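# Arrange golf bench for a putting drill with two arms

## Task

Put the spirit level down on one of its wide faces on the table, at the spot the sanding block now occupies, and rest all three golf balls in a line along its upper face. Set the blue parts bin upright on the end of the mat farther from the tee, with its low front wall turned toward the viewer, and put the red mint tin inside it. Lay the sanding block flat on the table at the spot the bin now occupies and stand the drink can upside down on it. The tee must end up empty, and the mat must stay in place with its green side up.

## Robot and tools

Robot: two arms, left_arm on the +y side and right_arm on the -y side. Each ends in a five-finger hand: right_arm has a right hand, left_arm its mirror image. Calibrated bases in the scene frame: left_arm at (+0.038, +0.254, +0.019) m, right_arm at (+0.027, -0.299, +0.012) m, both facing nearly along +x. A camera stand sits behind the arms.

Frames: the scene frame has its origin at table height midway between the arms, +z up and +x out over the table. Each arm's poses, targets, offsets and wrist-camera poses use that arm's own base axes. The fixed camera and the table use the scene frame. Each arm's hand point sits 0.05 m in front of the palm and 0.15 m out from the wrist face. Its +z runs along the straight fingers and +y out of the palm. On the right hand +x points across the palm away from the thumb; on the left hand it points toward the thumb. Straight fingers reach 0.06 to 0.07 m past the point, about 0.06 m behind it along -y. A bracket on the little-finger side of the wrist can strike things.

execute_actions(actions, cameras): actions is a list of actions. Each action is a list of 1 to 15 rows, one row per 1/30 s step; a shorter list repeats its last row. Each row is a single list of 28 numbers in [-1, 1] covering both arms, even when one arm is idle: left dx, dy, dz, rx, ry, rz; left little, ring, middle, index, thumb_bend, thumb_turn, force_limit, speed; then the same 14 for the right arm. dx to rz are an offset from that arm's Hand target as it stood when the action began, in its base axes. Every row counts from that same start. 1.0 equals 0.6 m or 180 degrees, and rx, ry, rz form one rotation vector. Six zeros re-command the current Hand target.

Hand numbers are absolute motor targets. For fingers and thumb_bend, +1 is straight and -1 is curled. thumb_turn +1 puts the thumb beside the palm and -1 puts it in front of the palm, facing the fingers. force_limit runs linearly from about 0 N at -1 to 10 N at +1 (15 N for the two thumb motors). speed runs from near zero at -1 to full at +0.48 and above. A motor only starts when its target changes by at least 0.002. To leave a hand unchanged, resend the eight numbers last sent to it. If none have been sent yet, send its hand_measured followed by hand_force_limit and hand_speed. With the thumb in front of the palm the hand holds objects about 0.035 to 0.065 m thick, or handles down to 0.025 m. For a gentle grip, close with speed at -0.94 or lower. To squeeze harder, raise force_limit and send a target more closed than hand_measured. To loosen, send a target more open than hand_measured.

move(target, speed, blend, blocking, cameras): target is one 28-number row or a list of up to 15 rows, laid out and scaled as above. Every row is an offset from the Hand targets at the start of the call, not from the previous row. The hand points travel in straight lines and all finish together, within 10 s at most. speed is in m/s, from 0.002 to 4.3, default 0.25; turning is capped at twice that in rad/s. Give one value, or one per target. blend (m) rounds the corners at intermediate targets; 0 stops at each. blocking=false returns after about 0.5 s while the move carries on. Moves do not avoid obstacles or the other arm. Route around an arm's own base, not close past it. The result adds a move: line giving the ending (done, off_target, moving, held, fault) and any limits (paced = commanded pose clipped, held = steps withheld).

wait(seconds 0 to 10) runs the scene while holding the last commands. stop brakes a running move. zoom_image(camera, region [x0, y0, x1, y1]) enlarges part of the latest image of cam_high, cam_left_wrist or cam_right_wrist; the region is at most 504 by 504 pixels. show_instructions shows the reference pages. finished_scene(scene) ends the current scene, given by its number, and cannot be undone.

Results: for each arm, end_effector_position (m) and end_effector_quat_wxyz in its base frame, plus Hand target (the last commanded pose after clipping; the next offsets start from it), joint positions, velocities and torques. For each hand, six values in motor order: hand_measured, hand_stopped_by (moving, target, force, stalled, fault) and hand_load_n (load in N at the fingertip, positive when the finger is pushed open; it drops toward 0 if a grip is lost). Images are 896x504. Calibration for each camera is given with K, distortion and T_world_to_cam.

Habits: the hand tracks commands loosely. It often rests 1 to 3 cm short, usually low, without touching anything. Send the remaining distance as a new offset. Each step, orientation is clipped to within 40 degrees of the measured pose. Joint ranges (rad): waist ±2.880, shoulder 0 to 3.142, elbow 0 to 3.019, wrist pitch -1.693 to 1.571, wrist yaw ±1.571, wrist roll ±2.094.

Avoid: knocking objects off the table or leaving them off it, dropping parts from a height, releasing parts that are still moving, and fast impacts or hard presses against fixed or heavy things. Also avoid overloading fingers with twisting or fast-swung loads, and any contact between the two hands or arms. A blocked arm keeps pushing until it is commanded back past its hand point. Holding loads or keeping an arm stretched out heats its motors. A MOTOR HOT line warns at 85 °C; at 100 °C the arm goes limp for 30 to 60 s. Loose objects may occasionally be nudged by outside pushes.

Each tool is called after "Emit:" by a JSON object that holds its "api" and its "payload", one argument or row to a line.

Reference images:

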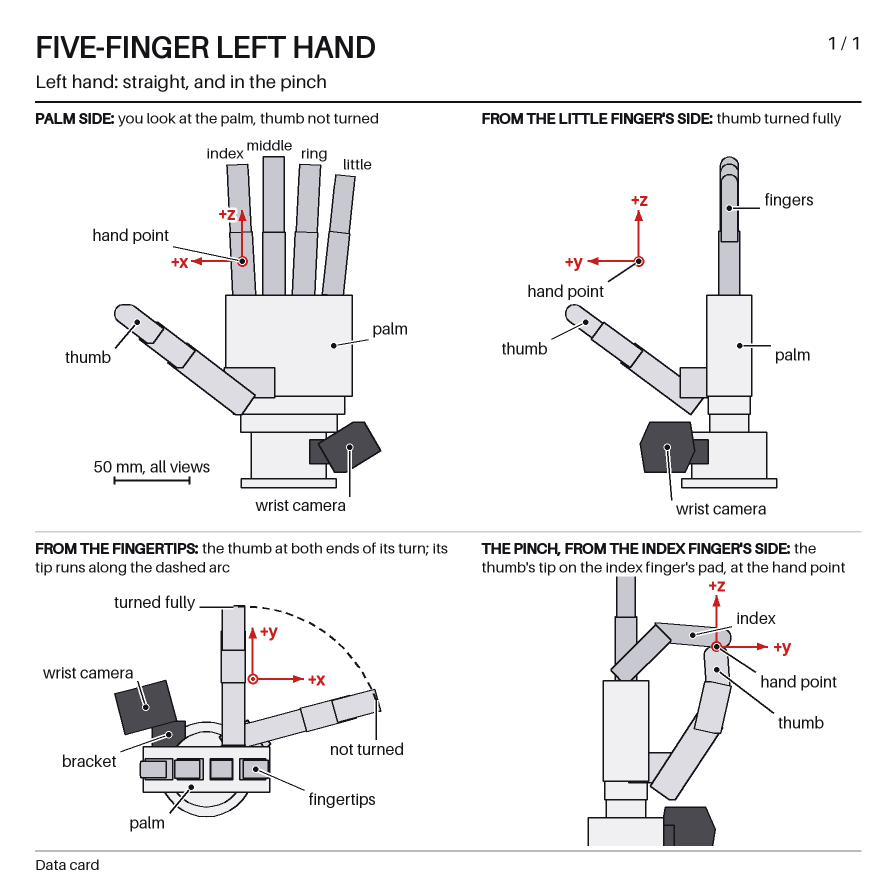

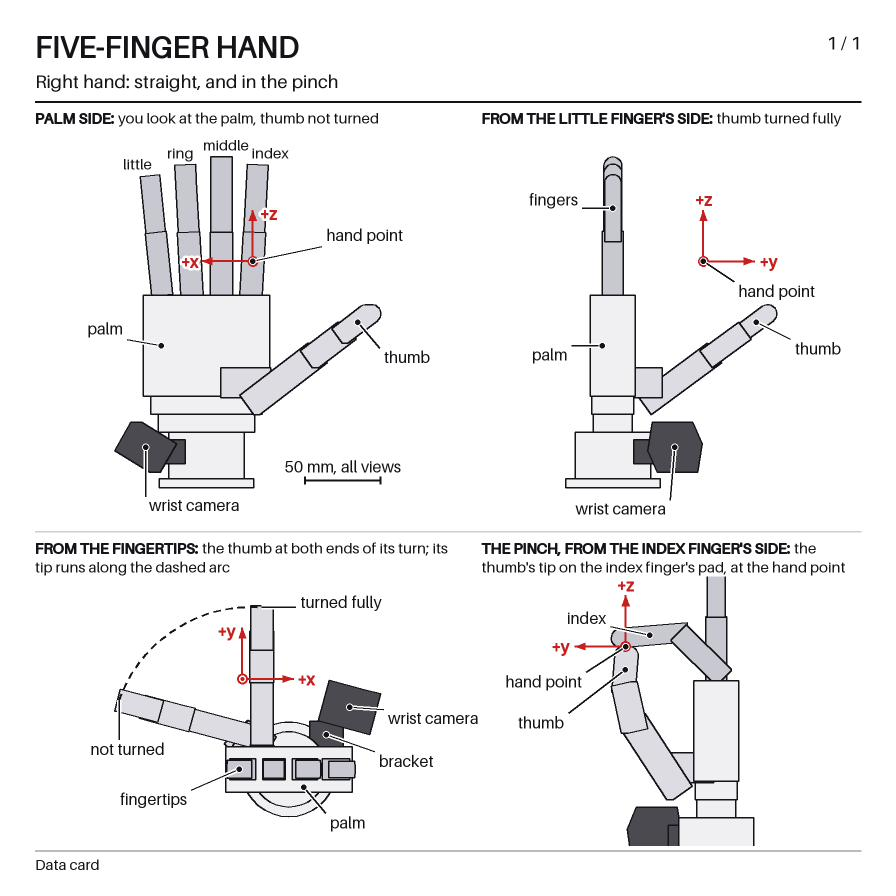

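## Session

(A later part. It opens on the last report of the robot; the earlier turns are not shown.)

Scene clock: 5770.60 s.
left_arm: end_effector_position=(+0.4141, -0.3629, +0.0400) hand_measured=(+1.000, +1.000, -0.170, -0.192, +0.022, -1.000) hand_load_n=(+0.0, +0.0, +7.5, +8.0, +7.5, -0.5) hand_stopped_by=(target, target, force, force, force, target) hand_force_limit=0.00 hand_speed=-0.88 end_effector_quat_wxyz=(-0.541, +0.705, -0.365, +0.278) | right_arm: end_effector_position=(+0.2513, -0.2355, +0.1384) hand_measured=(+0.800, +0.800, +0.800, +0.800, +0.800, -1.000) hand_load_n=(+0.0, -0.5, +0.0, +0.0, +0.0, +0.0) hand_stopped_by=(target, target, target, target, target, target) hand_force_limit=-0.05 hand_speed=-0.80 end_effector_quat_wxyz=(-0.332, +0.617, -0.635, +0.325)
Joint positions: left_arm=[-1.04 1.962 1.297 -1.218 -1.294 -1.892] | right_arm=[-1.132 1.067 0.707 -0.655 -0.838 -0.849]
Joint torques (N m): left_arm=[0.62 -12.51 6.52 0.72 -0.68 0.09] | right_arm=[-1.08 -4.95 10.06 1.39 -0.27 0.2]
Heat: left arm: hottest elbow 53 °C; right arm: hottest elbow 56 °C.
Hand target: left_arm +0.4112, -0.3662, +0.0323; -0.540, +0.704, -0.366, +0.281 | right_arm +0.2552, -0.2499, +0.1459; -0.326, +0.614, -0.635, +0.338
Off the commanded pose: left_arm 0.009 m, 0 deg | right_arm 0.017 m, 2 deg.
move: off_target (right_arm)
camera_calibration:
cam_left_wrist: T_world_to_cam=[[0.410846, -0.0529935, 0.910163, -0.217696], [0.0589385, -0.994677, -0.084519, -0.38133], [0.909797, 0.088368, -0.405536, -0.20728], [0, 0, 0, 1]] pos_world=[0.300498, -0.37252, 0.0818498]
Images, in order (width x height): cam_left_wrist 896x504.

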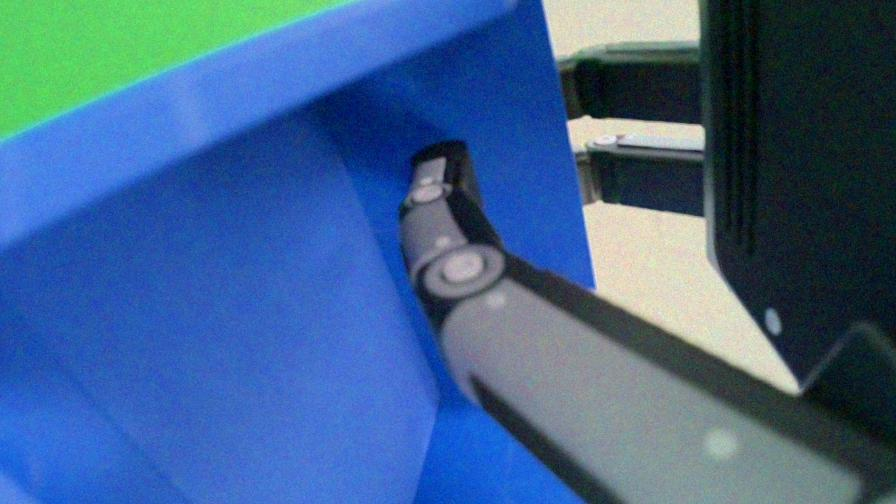

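Emit:
{"api": "move", "payload": {
  "target": [
    [0,0,0.14,0,0,0,1,1,-0.5,-0.5,-0.5,-1,0.0,-0.88,0,0,0,0,0,0,0.8,0.8,0.8,0.8,0.8,-1,-0.05,-0.8],
    [0.047,0.013,0.14,0,0,-0.194,1,1,-0.5,-0.5,-0.5,-1,0.0,-0.88,0,0,0,0,0,0,0.8,0.8,0.8,0.8,0.8,-1,-0.05,-0.8]
  ],
  "speed": [0.08,0.15],
  "cameras": ["cam_high","cam_left_wrist"]
}}

Emit:
{"api": "zoom_image", "payload": {
  "camera": "cam_high",
  "region": [370, 120, 570, 270]
}}

Scene clock: 5799.37 s.
left_arm: end_effector_position=(+0.4350, -0.3588, +0.1016) hand_measured=(+1.000, +1.000, -0.170, -0.192, +0.022, -1.000) hand_load_n=(+0.0, +0.0, +8.0, +8.0, +7.5, -0.5) hand_stopped_by=(target, target, force, force, force, target) hand_force_limit=0.00 hand_speed=-0.88 end_effector_quat_wxyz=(-0.430, +0.561, -0.572, +0.416) | right_arm: end_effector_position=(+0.2513, -0.2355, +0.1384) hand_measured=(+0.800, +0.800, +0.800, +0.800, +0.800, -1.000) hand_load_n=(+0.0, +0.0, +0.0, +0.0, +0.0, +0.0) hand_stopped_by=(target, target, target, target, target, target) hand_force_limit=-0.05 hand_speed=-0.80 end_effector_quat_wxyz=(-0.332, +0.617, -0.635, +0.325)
Joint positions: left_arm=[-0.892 1.548 0.786 0.317 -0.849 -0.317] | right_arm=[-1.132 1.067 0.707 -0.655 -0.838 -0.849]
Joint torques (N m): left_arm=[1.85 -11.22 7.82 3.25 -0.2 0.26] | right_arm=[-1.14 -4.89 10.06 1.39 -0.27 0.2]
Heat: left arm: hottest elbow 52 °C; right arm: hottest elbow 56 °C.
Hand target: left_arm +0.4394, -0.3583, +0.1164; -0.431, +0.562, -0.561, +0.430 | right_arm +0.2552, -0.2499, +0.1459; -0.326, +0.614, -0.635, +0.338
Off the commanded pose: left_arm 0.015 m, 2 deg | right_arm 0.017 m, 2 deg.
move: off_target (left_arm, right_arm)
camera_calibration:
cam_left_wrist: T_world_to_cam=[[0.32734, -0.301301, 0.895582, -0.333491], [-0.529964, -0.843232, -0.0899846, -0.0622922], [0.782296, -0.445171, -0.435702, -0.334694], [0, 0, 0, 1]] pos_world=[0.337982, -0.302004, 0.147236]
Images, in order (width x height): cam_high 896x504, cam_left_wrist 896x504.

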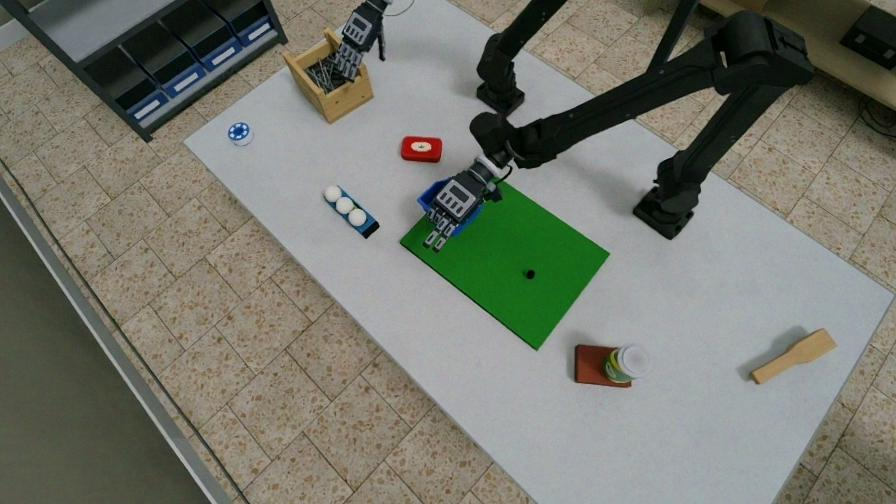

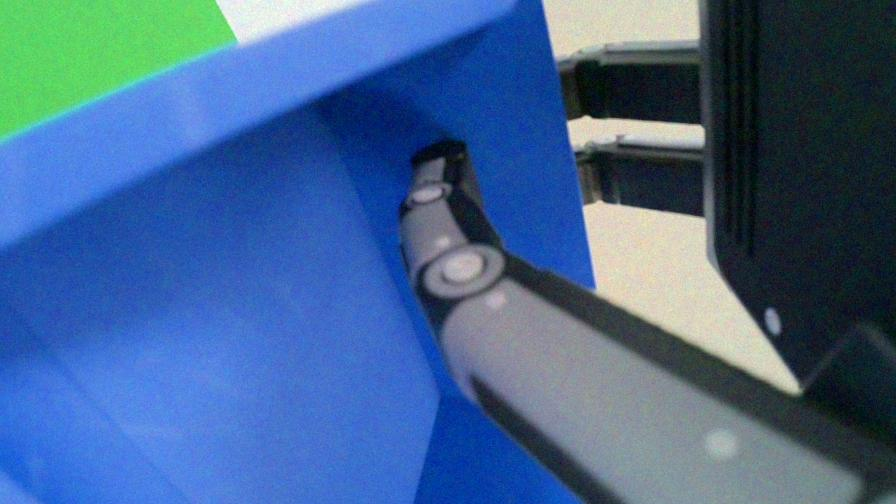

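Scaled by 2.520.

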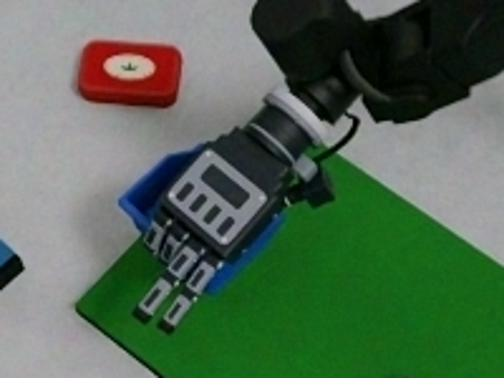

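Emit:
{"api": "move", "payload": {
  "target": [
    [0,0.014,-0.10,0,0,0,1,1,-0.5,-0.5,-0.5,-1,0.0,-0.88,0,0,0,0,0,0,0.8,0.8,0.8,0.8,0.8,-1,-0.05,-0.8],
    [0,0.014,-0.134,0,0,0,1,1,-0.5,-0.5,-0.5,-1,0.0,-0.88,0,0,0,0,0,0,0.8,0.8,0.8,0.8,0.8,-1,-0.05,-0.8]
  ],
  "speed": [0.1,0.05],
  "cameras": ["cam_high","cam_left_wrist"]
}}

Emit:
{"api": "zoom_image", "payload": {
  "camera": "cam_high",
  "region": [370, 120, 570, 270]
}}

Scene clock: 5811.73 s.
left_arm: end_effector_position=(+0.4351, -0.3516, +0.0355) hand_measured=(+1.000, +1.000, -0.170, -0.192, +0.022, -1.000) hand_load_n=(+0.0, +0.0, +7.5, +8.5, +7.5, -0.5) hand_stopped_by=(target, target, force, force, force, target) hand_force_limit=0.00 hand_speed=-0.88 end_effector_quat_wxyz=(-0.429, +0.562, -0.565, +0.427) | right_arm: end_effector_position=(+0.2513, -0.2355, +0.1384) hand_measured=(+0.800, +0.800, +0.800, +0.800, +0.800, -1.000) hand_load_n=(+0.0, +0.0, +0.0, +0.0, +0.0, +0.0) hand_stopped_by=(target, target, target, target, target, target) hand_force_limit=-0.05 hand_speed=-0.80 end_effector_quat_wxyz=(-0.332, +0.617, -0.635, +0.325)
Joint positions: left_arm=[-0.881 1.707 0.71 0.586 -0.837 -0.309] | right_arm=[-1.132 1.067 0.707 -0.655 -0.838 -0.849]
Joint torques (N m): left_arm=[1.9 -9.58 6.39 3.23 -0.18 0.24] | right_arm=[-1.14 -4.89 10.06 1.37 -0.27 0.2]
Heat: left arm: hottest elbow 52 °C; right arm: hottest elbow 56 °C.
Hand target: left_arm +0.4394, -0.3498, +0.0360; -0.431, +0.562, -0.560, +0.430 | right_arm +0.2552, -0.2499, +0.1459; -0.326, +0.614, -0.635, +0.338
Off the commanded pose: left_arm 0.005 m, 1 deg | right_arm 0.017 m, 2 deg.
move: off_target (right_arm)
camera_calibration:
cam_left_wrist: T_world_to_cam=[[0.311912, -0.283303, 0.906891, -0.259564], [-0.529782, -0.844208, -0.0815105, -0.0628158], [0.788697, -0.45503, -0.413407, -0.367382], [0, 0, 0, 1]] pos_world=[0.337436, -0.293735, 0.0783971]
Images, in order (width x height): cam_high 896x504, cam_left_wrist 896x504.

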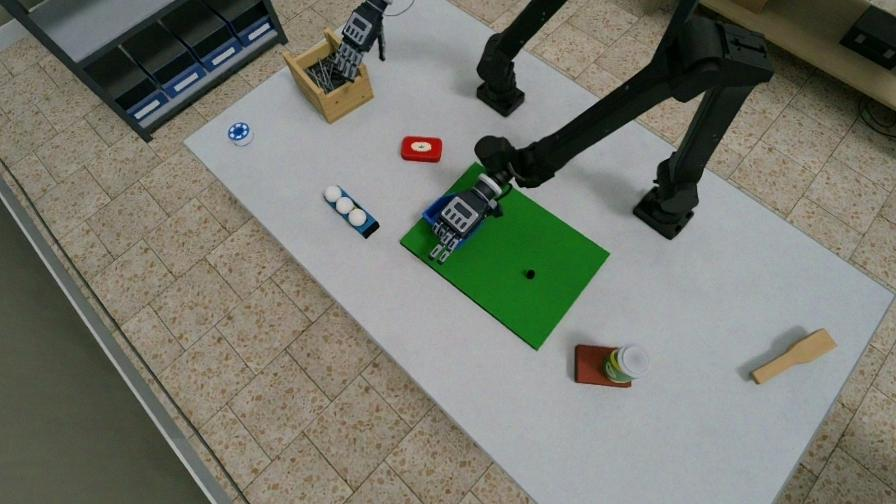

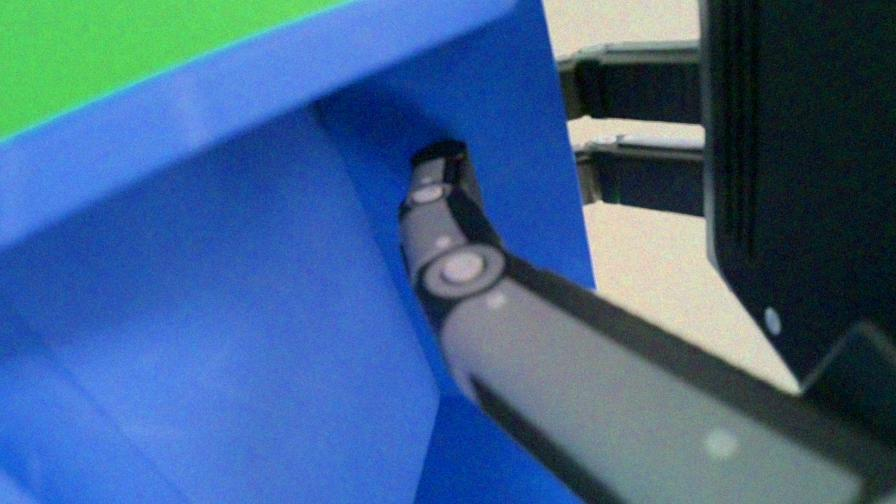

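Scaled by 2.520.

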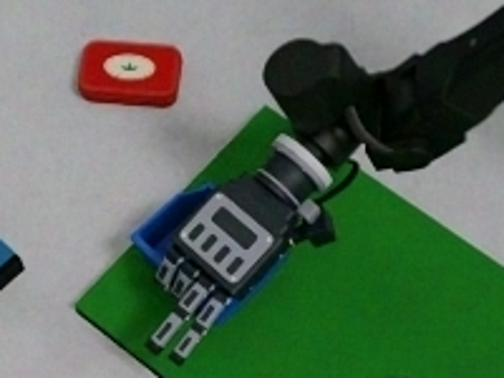

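Emit:
{"api": "move", "payload": {
  "target": [
    [0,0,0.0,0,0,0,1,1,0.25,0.25,0.25,-1,0.0,-0.8,0,0,0,0,0,0,0.8,0.8,0.8,0.8,0.8,-1,-0.05,-0.8]
  ],
  "speed": [0.05],
  "cameras": ["cam_left_wrist"]
}}

Scene clock: 5822.97 s.
left_arm: end_effector_position=(+0.4354, -0.3520, +0.0361) hand_measured=(+1.000, +1.000, +0.250, +0.250, +0.250, -1.000) hand_load_n=(+0.0, +0.0, +0.0, +0.0, +0.0, +0.0) hand_stopped_by=(target, target, target, target, target, target) hand_force_limit=0.00 hand_speed=-0.80 end_effector_quat_wxyz=(-0.428, +0.562, -0.564, +0.428) | right_arm: end_effector_position=(+0.2513, -0.2355, +0.1384) hand_measured=(+0.800, +0.800, +0.800, +0.800, +0.800, -1.000) hand_load_n=(+0.0, +0.0, +0.0, +0.0, +0.0, +0.0) hand_stopped_by=(target, target, target, target, target, target) hand_force_limit=-0.05 hand_speed=-0.80 end_effector_quat_wxyz=(-0.332, +0.617, -0.635, +0.325)
Joint positions: left_arm=[-0.881 1.707 0.71 0.589 -0.837 -0.309] | right_arm=[-1.132 1.067 0.707 -0.655 -0.838 -0.849]
Joint torques (N m): left_arm=[1.96 -9.76 6.41 3.11 -0.18 0.24] | right_arm=[-1.14 -4.89 10.06 1.39 -0.27 0.21]
Heat: left arm: hottest elbow 52 °C; right arm: hottest elbow 56 °C.
Hand target: left_arm +0.4394, -0.3498, +0.0360; -0.431, +0.562, -0.560, +0.430 | right_arm +0.2552, -0.2499, +0.1459; -0.326, +0.614, -0.635, +0.338
Off the commanded pose: left_arm 0.005 m, 1 deg | right_arm 0.017 m, 2 deg.
move: off_target (right_arm)
camera_calibration:
cam_left_wrist: T_world_to_cam=[[0.310122, -0.281231, 0.908148, -0.258822], [-0.529664, -0.844368, -0.0806064, -0.0630104], [0.789481, -0.456016, -0.410815, -0.368265], [0, 0, 0, 1]] pos_world=[0.33763, -0.293928, 0.0786809]
Images, in order (width x height): cam_left_wrist 896x504.

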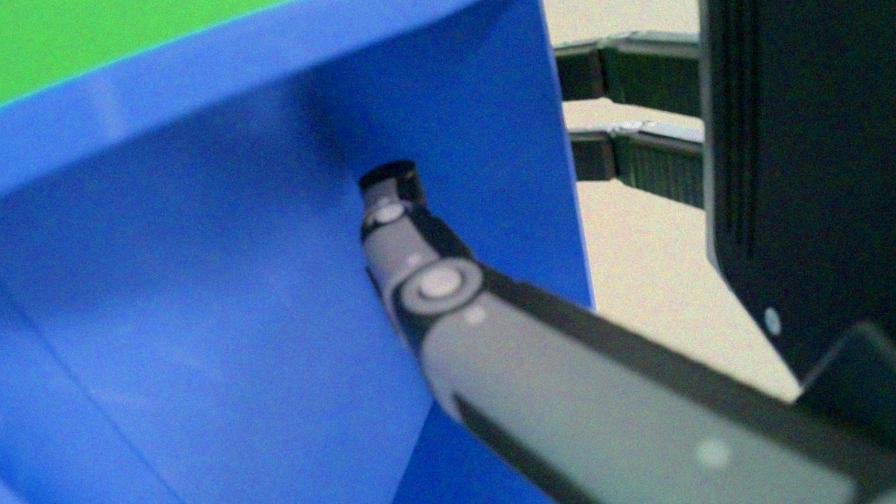

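Emit:
{"api": "move", "payload": {
  "target": [
    [0,0,0.12,0,0,0,1,1,0.25,0.25,0.25,-1,0.0,-0.8,0,0,0,0,0,0,0.8,0.8,0.8,0.8,0.8,-1,-0.05,-0.8],
    [-0.1,0.1,0.24,0,0,0,1,1,0.25,0.25,0.25,-1,0.0,-0.8,0,0,0,0,0,0,0.8,0.8,0.8,0.8,0.8,-1,-0.05,-0.8],
    [-0.2,0.45,0.18,0,0,0.1,1,1,0.25,0.25,0.25,-1,0.0,-0.8,0,0,0,0,0,0,0.8,0.8,0.8,0.8,0.8,-1,-0.05,-0.8]
  ],
  "speed": [0.08,0.15,0.25],
  "blend": [0,0.02,0],
  "cameras": ["cam_high","cam_right_wrist"]
}}

Emit:
{"api": "zoom_image", "payload": {
  "camera": "cam_high",
  "region": [370, 120, 570, 270]
}}

Scene clock: 5839.07 s.
left_arm: end_effector_position=(+0.3203, -0.0809, +0.1449) hand_measured=(+1.000, +1.000, +0.250, +0.250, +0.250, -1.000) hand_load_n=(+0.0, +0.0, +0.0, +0.0, +0.5, +0.0) hand_stopped_by=(target, target, target, target, target, target) hand_force_limit=0.00 hand_speed=-0.80 end_effector_quat_wxyz=(-0.492, +0.645, -0.460, +0.362) | right_arm: end_effector_position=(+0.2513, -0.2355, +0.1384) hand_measured=(+0.800, +0.800, +0.800, +0.800, +0.800, -1.000) hand_load_n=(+0.0, +0.0, +0.0, +0.0, +0.0, +0.0) hand_stopped_by=(target, target, target, target, target, target) hand_force_limit=-0.05 hand_speed=-0.80 end_effector_quat_wxyz=(-0.332, +0.617, -0.635, +0.325)
Joint positions: left_arm=[-0.617 0.606 0.286 -0.095 -0.889 -0.345] | right_arm=[-1.132 1.067 0.707 -0.655 -0.838 -0.849]
Joint torques (N m): left_arm=[1.38 -0.97 10 1.76 -0.17 0.25] | right_arm=[-1.14 -4.84 10.06 1.39 -0.27 0.2]
Heat: left arm: hottest elbow 53 °C; right arm: hottest elbow 56 °C.
Hand target: left_arm +0.3194, -0.0799, +0.1438; -0.493, +0.642, -0.466, +0.357 | right_arm +0.2552, -0.2499, +0.1459; -0.326, +0.614, -0.635, +0.338
Off the commanded pose: left_arm 0.002 m, 1 deg | right_arm 0.017 m, 2 deg.
move: off_target (right_arm)
camera_calibration:
cam_right_wrist: T_world_to_cam=[[-0.522155, -0.181409, -0.833334, 0.212456], [-0.558902, 0.81084, 0.173688, 0.301199], [0.644191, 0.556444, -0.524774, 0.158709], [0, 0, 0, 1]] pos_world=[0.177037, -0.293995, 0.208018]
Images, in order (width x height): cam_high 896x504, cam_right_wrist 896x504.

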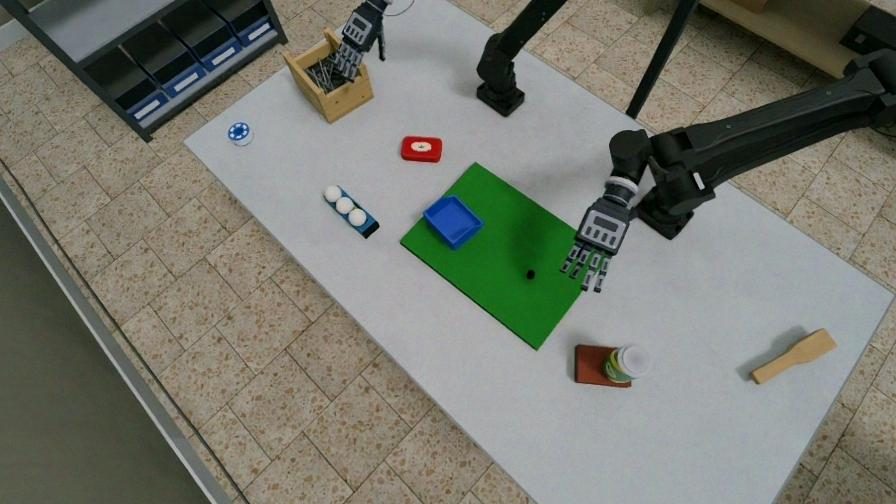

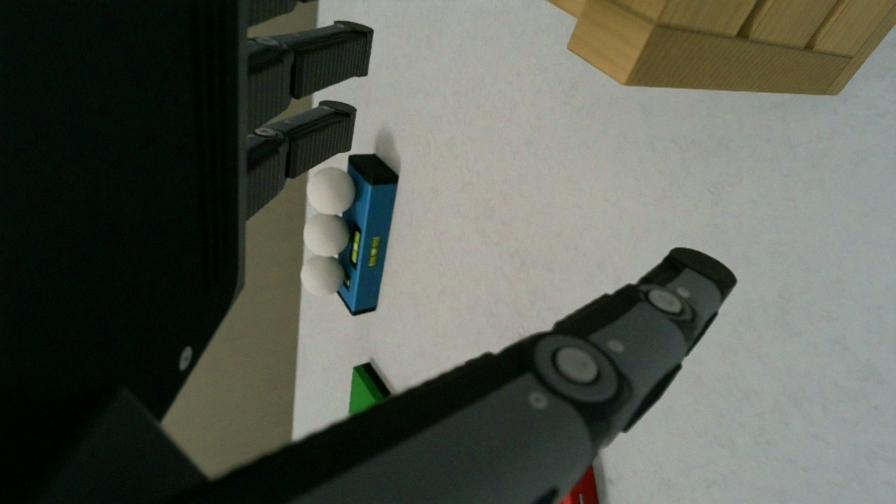

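Scaled by 2.520.

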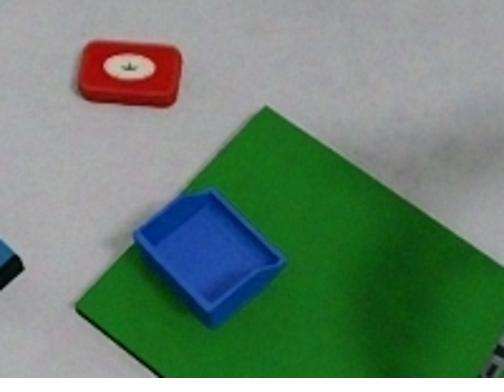

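Emit:
{"api": "move", "payload": {
  "target": [
    [-0.12,0.2,-0.03,0,0,0,1,1,0.25,0.25,0.25,-1,0.0,-0.8,-0.01,0.38,-0.04,0,0,0.222,0.8,0.8,0.8,0.8,0.8,-1,-0.05,-0.8]
  ],
  "speed": [0.2],
  "cameras": ["cam_high","cam_right_wrist"]
}}

Scene clock: 5995.70 s.
left_arm: end_effector_position=(+0.2497, +0.0378, +0.1083) hand_measured=(+1.000, +1.000, +0.250, +0.250, +0.250, -1.000) hand_load_n=(+0.0, +0.0, +0.0, +0.0, +0.0, +0.0) hand_stopped_by=(target, target, target, target, target, target) hand_force_limit=0.00 hand_speed=-0.80 end_effector_quat_wxyz=(-0.460, +0.665, -0.486, +0.333) | right_arm: end_effector_position=(+0.2508, -0.0259, +0.1229) hand_measured=(+0.800, +0.800, +0.800, +0.800, +0.800, -1.000) hand_load_n=(+0.0, +0.0, +0.0, +0.0, +0.0, +0.0) hand_stopped_by=(target, target, target, target, target, target) hand_force_limit=-0.05 hand_speed=-0.80 end_effector_quat_wxyz=(-0.422, +0.793, -0.388, +0.207)
Joint positions: left_arm=[0.202 0.004 0.163 -0.524 -0.103 -0.036] | right_arm=[-0.648 0.837 0.553 -0.917 -0.929 -1.121]
Joint torques (N m): left_arm=[2.02 1.44 13.15 2.09 0.02 0.26] | right_arm=[0.32 -4.13 7.5 0.57 -0.36 0.2]
Heat: left arm: hottest elbow 57 °C; right arm: hottest elbow 56 °C.
Hand target: left_arm +0.2475, +0.0401, +0.1260; -0.493, +0.642, -0.466, +0.357 | right_arm +0.2492, -0.0220, +0.1219; -0.422, +0.794, -0.387, +0.206
Off the commanded pose: left_arm 0.018 m, 6 deg | right_arm 0.004 m, 0 deg.
joint sent to its limit (left arm) — joint 2 (shoulder), lower limit. The joint targets are off in orientation, not in position.
move: off_target (left_arm)
camera_calibration:
cam_right_wrist: T_world_to_cam=[[-0.273775, -0.476658, -0.835371, 0.167697], [-0.947636, 0.282165, 0.149566, 0.220341], [0.16442, 0.832575, -0.528947, 0.162309], [0, 0, 0, 1]] pos_world=[0.228027, -0.117373, 0.192986]
Images, in order (width x height): cam_high 896x504, cam_right_wrist 896x504.

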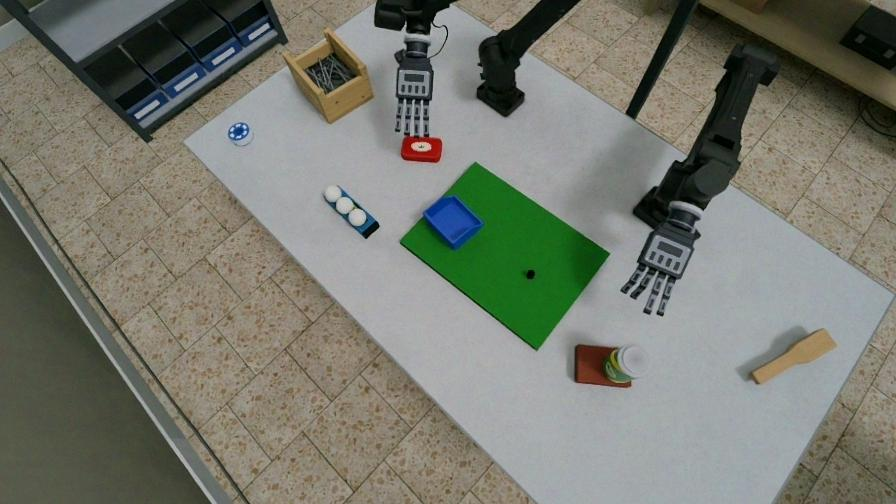

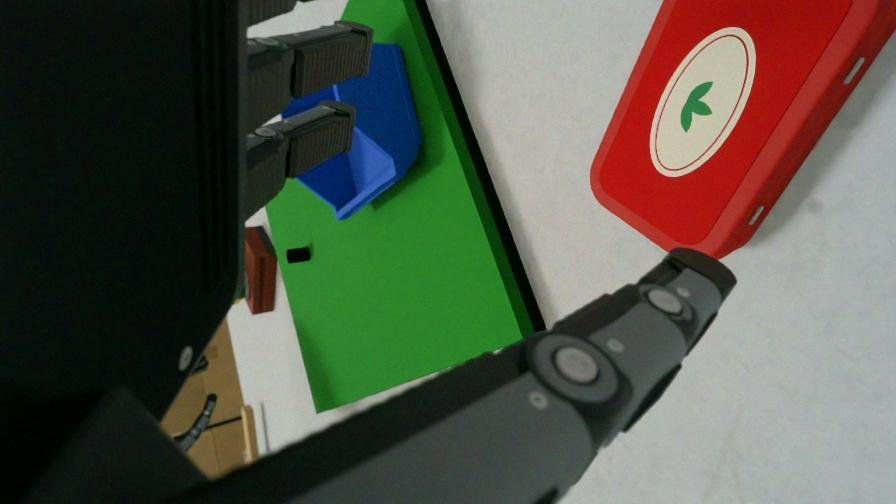

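Emit:
{"api": "move", "payload": {
  "target": [
    [0.1,0.0,-0.03,0,0,0,1,1,0.25,0.25,0.25,-1,0.0,-0.8,0.0147,0.006,-0.103,0,0,0.007,0.8,0.8,0.8,0.8,0.8,-1,-0.05,-0.8]
  ],
  "speed": [0.1],
  "cameras": ["cam_high","cam_right_wrist"]
}}

Scene clock: 6020.90 s.
left_arm: end_effector_position=(+0.3044, +0.0423, +0.1061) hand_measured=(+1.000, +1.000, +0.250, +0.250, +0.250, -1.000) hand_load_n=(+0.0, +0.0, +0.0, +0.0, +0.0, +0.0) hand_stopped_by=(target, target, target, target, target, target) hand_force_limit=0.00 hand_speed=-0.80 end_effector_quat_wxyz=(-0.493, +0.643, -0.469, +0.351) | right_arm: end_effector_position=(+0.2570, -0.0219, +0.0636) hand_measured=(+0.800, +0.800, +0.800, +0.800, +0.800, -1.000) hand_load_n=(+0.0, +0.0, +0.0, +0.0, +0.0, +0.0) hand_stopped_by=(target, target, target, target, target, target) hand_force_limit=-0.05 hand_speed=-0.80 end_effector_quat_wxyz=(-0.423, +0.796, -0.381, +0.205)
Joint positions: left_arm=[0.13 0.362 0.121 -0.036 -0.185 -0.041] | right_arm=[-0.616 0.946 0.434 -0.669 -0.923 -1.098]
Joint torques (N m): left_arm=[0.62 1.38 10.22 3.52 -0.16 0.08] | right_arm=[0.67 -3.19 7.02 1.13 -0.37 0.2]
Heat: left arm: hottest elbow 62 °C; right arm: hottest elbow 50 °C.
Hand target: left_arm +0.3075, +0.0401, +0.1079; -0.493, +0.642, -0.466, +0.357 | right_arm +0.2579, -0.0183, +0.0600; -0.425, +0.798, -0.378, +0.201
Off the commanded pose: left_arm 0.004 m, 1 deg | right_arm 0.005 m, 1 deg.
move: done
camera_calibration:
cam_right_wrist: T_world_to_cam=[[-0.263563, -0.483012, -0.835005, 0.118887], [-0.952727, 0.265974, 0.146867, 0.235169], [0.151151, 0.834241, -0.530279, 0.130028], [0, 0, 0, 1]] pos_world=[0.235732, -0.1136, 0.133683]
Images, in order (width x height): cam_high 896x504, cam_right_wrist 896x504.

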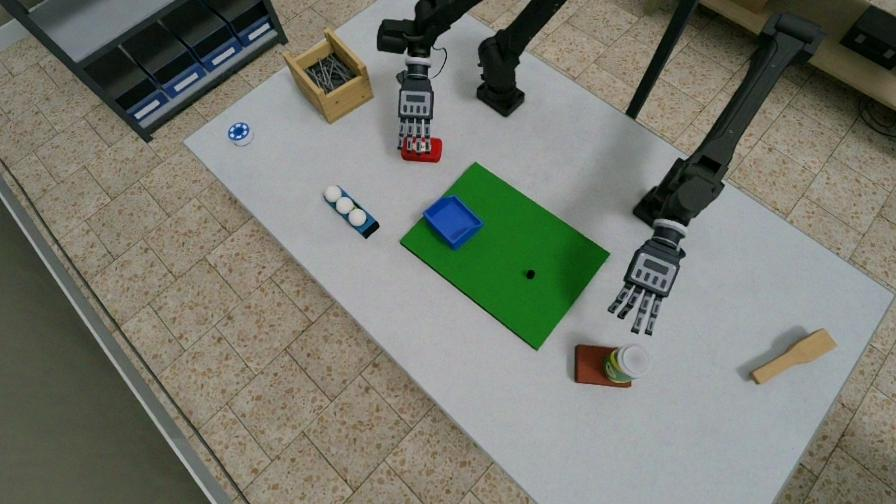

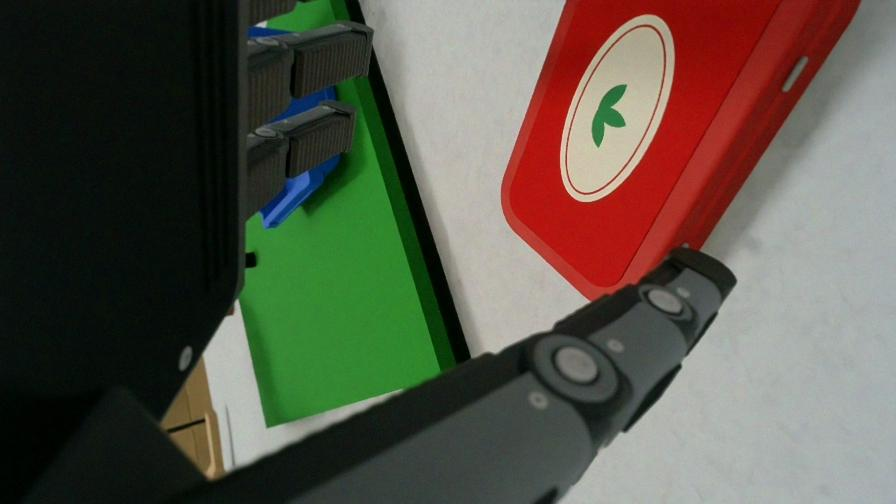

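Emit:
{"api": "move", "payload": {
  "target": [
    [0.0,0.0,0.0,0,0,0,1,1,0.25,0.25,0.25,-1,0.0,-0.8,0.002,0.0,-0.083,0,0,0,0.8,0.8,0.8,0.8,0.8,-1,-0.05,-0.8]
  ],
  "speed": [0.06],
  "cameras": ["cam_right_wrist"]
}}

Scene clock: 6033.60 s.
left_arm: end_effector_position=(+0.3044, +0.0423, +0.1060) hand_measured=(+1.000, +1.000, +0.250, +0.250, +0.250, -1.000) hand_load_n=(+0.0, +0.0, -0.5, +0.0, +0.0, +0.0) hand_stopped_by=(target, target, target, target, target, target) hand_force_limit=0.00 hand_speed=-0.80 end_effector_quat_wxyz=(-0.493, +0.643, -0.469, +0.351) | right_arm: end_effector_position=(+0.2594, -0.0229, +0.0142) hand_measured=(+0.800, +0.800, +0.800, +0.800, +0.800, -1.000) hand_load_n=(+0.0, +0.0, +0.0, +0.0, +0.0, +0.0) hand_stopped_by=(target, target, target, target, target, target) hand_force_limit=-0.05 hand_speed=-0.80 end_effector_quat_wxyz=(-0.423, +0.796, -0.380, +0.206)
Joint positions: left_arm=[0.13 0.362 0.121 -0.036 -0.185 -0.041] | right_arm=[-0.613 1.091 0.353 -0.436 -0.922 -1.094]
Joint torques (N m): left_arm=[0.56 1.2 10.24 3.52 -0.16 0.08] | right_arm=[0.73 -3.72 5.97 1.14 -0.36 0.2]
Heat: left arm: hottest elbow 62 °C; right arm: hottest elbow 48 °C.
Hand target: left_arm +0.3074, +0.0401, +0.1078; -0.493, +0.642, -0.466, +0.357 | right_arm +0.2591, -0.0183, +0.0102; -0.425, +0.798, -0.378, +0.201
Off the commanded pose: left_arm 0.004 m, 1 deg | right_arm 0.006 m, 1 deg.
move: done
camera_calibration:
cam_right_wrist: T_world_to_cam=[[-0.2618, -0.484391, -0.834761, 0.0772655], [-0.953012, 0.266334, 0.14434, 0.24507], [0.152408, 0.833326, -0.531357, 0.103989], [0, 0, 0, 1]] pos_world=[0.237934, -0.114501, 0.0843804]
Images, in order (width x height): cam_right_wrist 896x504.

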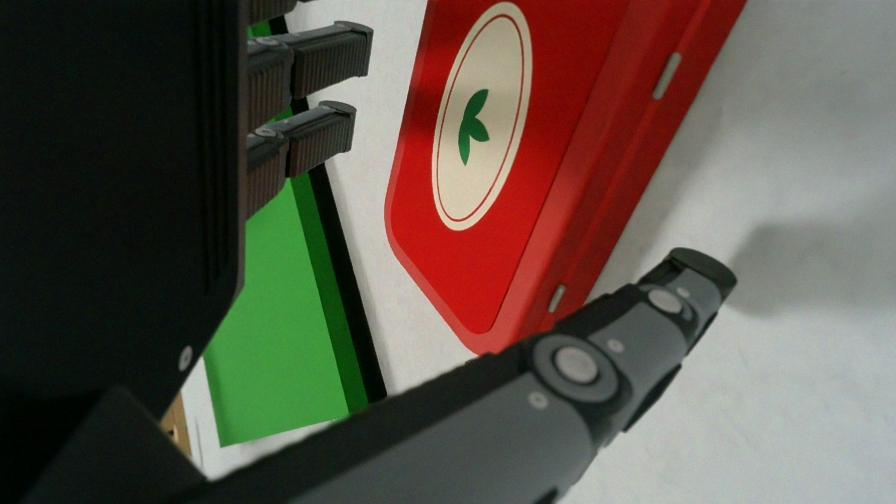

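Emit:
{"api": "move", "payload": {
  "target": [
    [0.0,0.0,0.0,0,0,0,1,1,0.25,0.25,0.25,-1,0.0,-0.8,0.0,0.0,-0.003,0,0,0,0.2,0.2,0.2,0.2,0.2,-1,0.05,-0.85]
  ],
  "speed": [0.06],
  "cameras": ["cam_right_wrist"]
}}

Scene clock: 6043.87 s.
left_arm: end_effector_position=(+0.3044, +0.0423, +0.1060) hand_measured=(+1.000, +1.000, +0.250, +0.250, +0.250, -1.000) hand_load_n=(+0.0, +0.0, +0.0, +0.0, +0.0, +0.0) hand_stopped_by=(target, target, target, target, target, target) hand_force_limit=0.00 hand_speed=-0.80 end_effector_quat_wxyz=(-0.493, +0.643, -0.469, +0.351) | right_arm: end_effector_position=(+0.2617, -0.0234, +0.0144) hand_measured=(+0.344, +0.400, +0.400, +0.414, +0.616, -1.000) hand_load_n=(+7.5, +2.0, +5.5, +2.0, +16.0, +7.0) hand_stopped_by=(force, force, force, force, force, target) hand_force_limit=0.05 hand_speed=-0.85 end_effector_quat_wxyz=(-0.424, +0.796, -0.378, +0.209)
Joint positions: left_arm=[0.13 0.362 0.121 -0.036 -0.185 -0.041] | right_arm=[-0.611 1.095 0.353 -0.423 -0.924 -1.092]
Joint torques (N m): left_arm=[0.67 1.14 10.22 3.52 -0.16 0.08] | right_arm=[0.5 -3.55 5.79 0.98 -0.25 0.18]
Heat: left arm: hottest elbow 62 °C; right arm: hottest elbow 47 °C.
Hand target: left_arm +0.3074, +0.0401, +0.1078; -0.493, +0.642, -0.466, +0.357 | right_arm +0.2591, -0.0183, +0.0084; -0.424, +0.798, -0.378, +0.201
Off the commanded pose: left_arm 0.004 m, 1 deg | right_arm 0.008 m, 1 deg.
move: done
camera_calibration:
cam_right_wrist: T_world_to_cam=[[-0.25395, -0.487027, -0.835652, 0.0756737], [-0.954624, 0.265172, 0.13556, 0.247854], [0.155571, 0.832159, -0.532268, 0.103389], [0, 0, 0, 1]] pos_world=[0.23974, -0.114905, 0.0846686]
Images, in order (width x height): cam_right_wrist 896x504.

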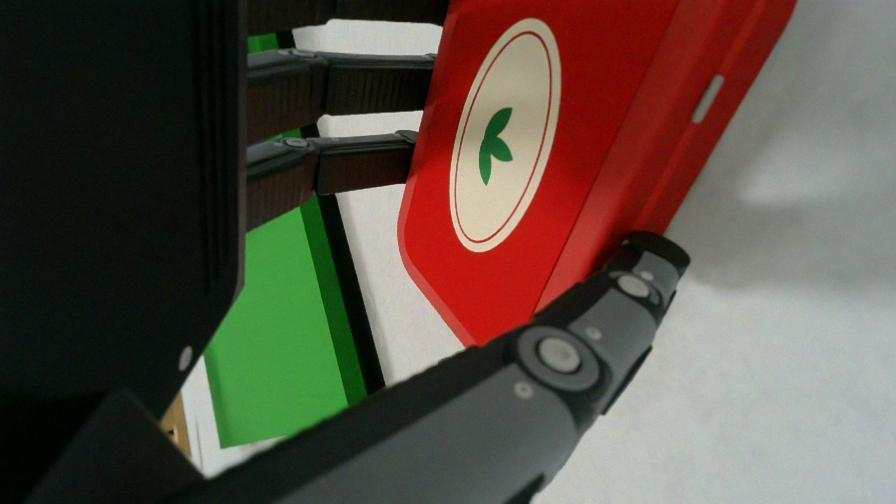

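Emit:
{"api": "move", "payload": {
  "target": [
    [0.0,0.0,0.0,0,0,0,1,1,0.25,0.25,0.25,-1,0.0,-0.8,0.0,0.0,0.0,0,0,0,0.2,0.2,0.15,0.1,0.2,-1,0.3,-0.88],
    [0.0,0.0,0.0,0,0,0,1,1,0.25,0.25,0.25,-1,0.0,-0.8,0.0,0.0,0.2,0,0,0,0.2,0.2,0.15,0.1,0.2,-1,0.3,-0.88]
  ],
  "speed": [0.06,0.08],
  "cameras": ["cam_high","cam_right_wrist"]
}}

Emit:
{"api": "zoom_image", "payload": {
  "camera": "cam_high",
  "region": [370, 60, 570, 210]
}}

Scene clock: 6059.83 s.
left_arm: end_effector_position=(+0.3044, +0.0423, +0.1060) hand_measured=(+1.000, +1.000, +0.250, +0.250, +0.250, -1.000) hand_load_n=(+0.0, +0.0, +0.0, +0.0, +0.0, +0.0) hand_stopped_by=(target, target, target, target, target, target) hand_force_limit=0.00 hand_speed=-0.80 end_effector_quat_wxyz=(-0.493, +0.643, -0.469, +0.351) | right_arm: end_effector_position=(+0.2414, -0.0090, +0.1000) hand_measured=(+0.344, +0.400, +0.392, +0.394, +0.616, -1.000) hand_load_n=(+1.5, +0.0, +6.0, +6.5, +14.5, +1.0) hand_stopped_by=(force, force, force, force, force, target) hand_force_limit=0.30 hand_speed=-0.88 end_effector_quat_wxyz=(-0.427, +0.793, -0.397, +0.174)
Joint positions: left_arm=[0.13 0.362 0.121 -0.036 -0.185 -0.041] | right_arm=[-0.606 0.855 0.502 -0.884 -0.917 -1.082]
Joint torques (N m): left_arm=[0.62 1.2 10.24 3.52 -0.16 0.08] | right_arm=[0.32 -4.19 12.78 0.03 -0.55 0.13]
Heat: left arm: hottest elbow 62 °C; right arm: hottest elbow 47 °C.
Hand target: left_arm +0.3074, +0.0401, +0.1078; -0.493, +0.642, -0.466, +0.357 | right_arm +0.2591, -0.0183, +0.1284; -0.424, +0.798, -0.378, +0.201
Off the commanded pose: left_arm 0.004 m, 1 deg | right_arm 0.035 m, 4 deg.
move: off_target (right_arm)
camera_calibration:
cam_right_wrist: T_world_to_cam=[[-0.312864, -0.450968, -0.835909, 0.163741], [-0.941899, 0.26058, 0.211953, 0.202331], [0.122237, 0.853654, -0.506293, 0.145715], [0, 0, 0, 1]] pos_world=[0.223993, -0.103272, 0.167763]
Images, in order (width x height): cam_high 896x504, cam_right_wrist 896x504.

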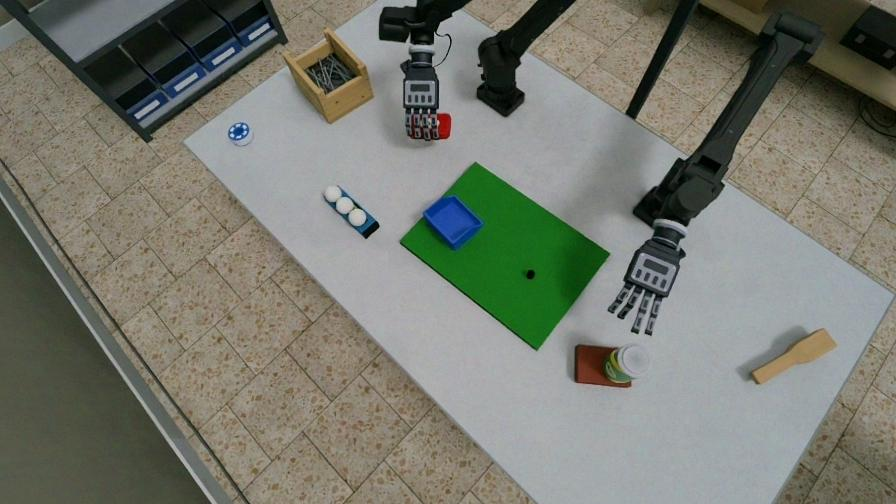

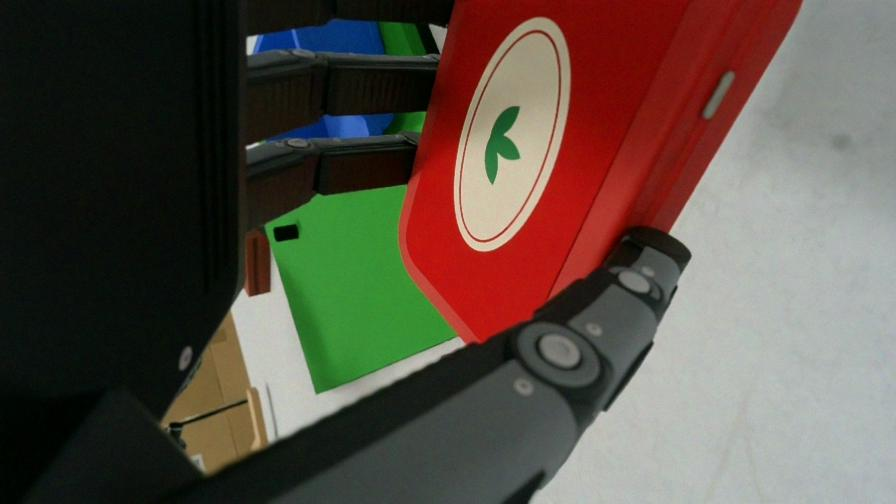

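Scaled by 2.520.

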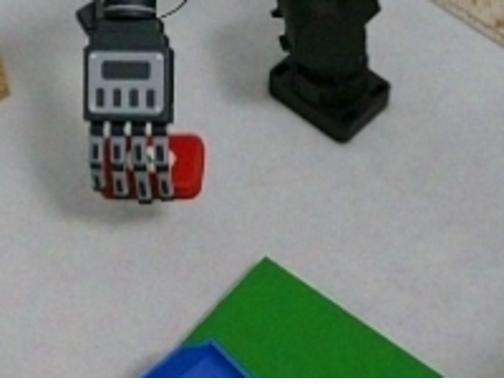

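Emit:
{"api": "move", "payload": {
  "target": [
    [0.0,0.0,0.0,0,0,0,1,1,0.25,0.25,0.25,-1,0.0,-0.8,0.0,0.0,0.04,0,0,0,1,1,0.15,0.1,0.2,-1,0.3,-0.8],
    [0.0,0.0,0.0,0,0,0,1,1,0.25,0.25,0.25,-1,0.0,-0.8,0.168,0.23,0.08,0,0,-0.227,1,1,0.15,0.1,0.2,-1,0.3,-0.8]
  ],
  "speed": [0.06,0.12],
  "cameras": ["cam_high","cam_right_wrist"]
}}

Emit:
{"api": "zoom_image", "payload": {
  "camera": "cam_high",
  "region": [370, 120, 570, 270]
}}

Scene clock: 6081.07 s.
left_arm: end_effector_position=(+0.3044, +0.0423, +0.1060) hand_measured=(+1.000, +1.000, +0.250, +0.250, +0.250, -1.000) hand_load_n=(+0.0, +0.0, +0.0, +0.0, +0.0, +0.0) hand_stopped_by=(target, target, target, target, target, target) hand_force_limit=0.00 hand_speed=-0.80 end_effector_quat_wxyz=(-0.493, +0.643, -0.469, +0.351) | right_arm: end_effector_position=(+0.3310, +0.1036, +0.1335) hand_measured=(+1.000, +1.000, +0.392, +0.394, +0.616, -1.000) hand_load_n=(+0.0, +0.0, +7.5, +7.0, +14.0, -0.5) hand_stopped_by=(target, target, force, force, force, target) hand_force_limit=0.30 hand_speed=-0.80 end_effector_quat_wxyz=(-0.288, +0.634, -0.641, +0.322)
Joint positions: left_arm=[0.13 0.362 0.121 -0.036 -0.185 -0.041] | right_arm=[0.368 0.802 0.544 -0.466 0.331 0.228]
Joint torques (N m): left_arm=[0.67 1.14 10.22 3.51 -0.16 0.08] | right_arm=[0.5 -3.02 14.54 1.94 0.47 0.16]
Heat: left arm: hottest elbow 62 °C; right arm: hottest elbow 50 °C.
Hand target: left_arm +0.3074, +0.0401, +0.1078; -0.493, +0.642, -0.466, +0.357 | right_arm +0.3599, +0.1196, +0.1764; -0.328, +0.616, -0.633, +0.337
Off the commanded pose: left_arm 0.004 m, 1 deg | right_arm 0.054 m, 5 deg.
move: off_target (right_arm)
camera_calibration:
cam_right_wrist: T_world_to_cam=[[-0.585158, -0.222876, -0.77969, 0.329495], [-0.536649, 0.827259, 0.166283, 0.063478], [0.607945, 0.515722, -0.603684, -0.0571174], [0, 0, 0, 1]] pos_world=[0.261597, 0.0503804, 0.211868]
Images, in order (width x height): cam_high 896x504, cam_right_wrist 896x504.

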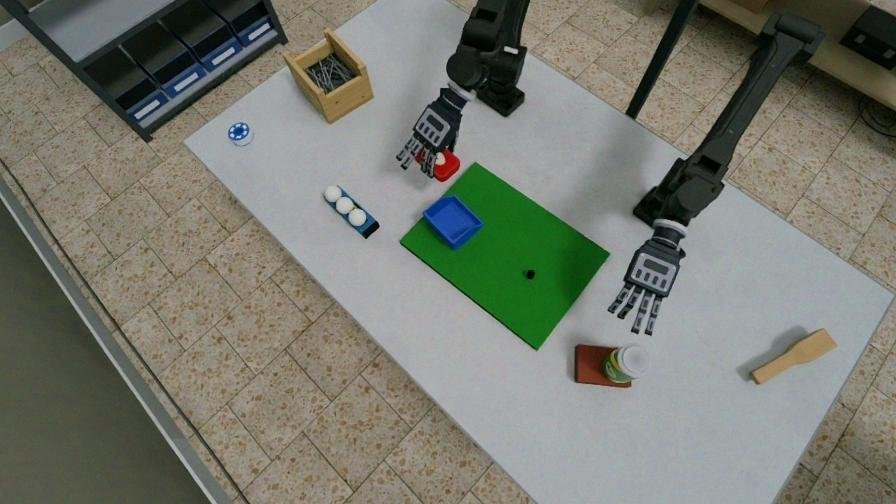

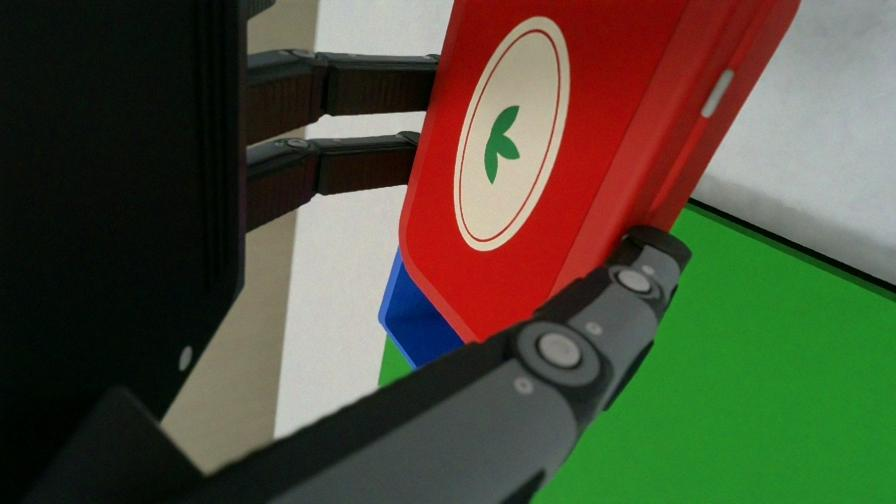

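Scaled by 2.520.

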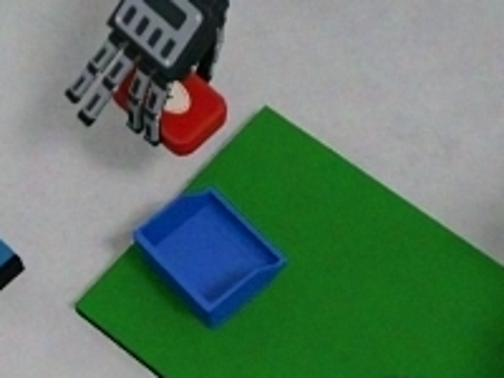

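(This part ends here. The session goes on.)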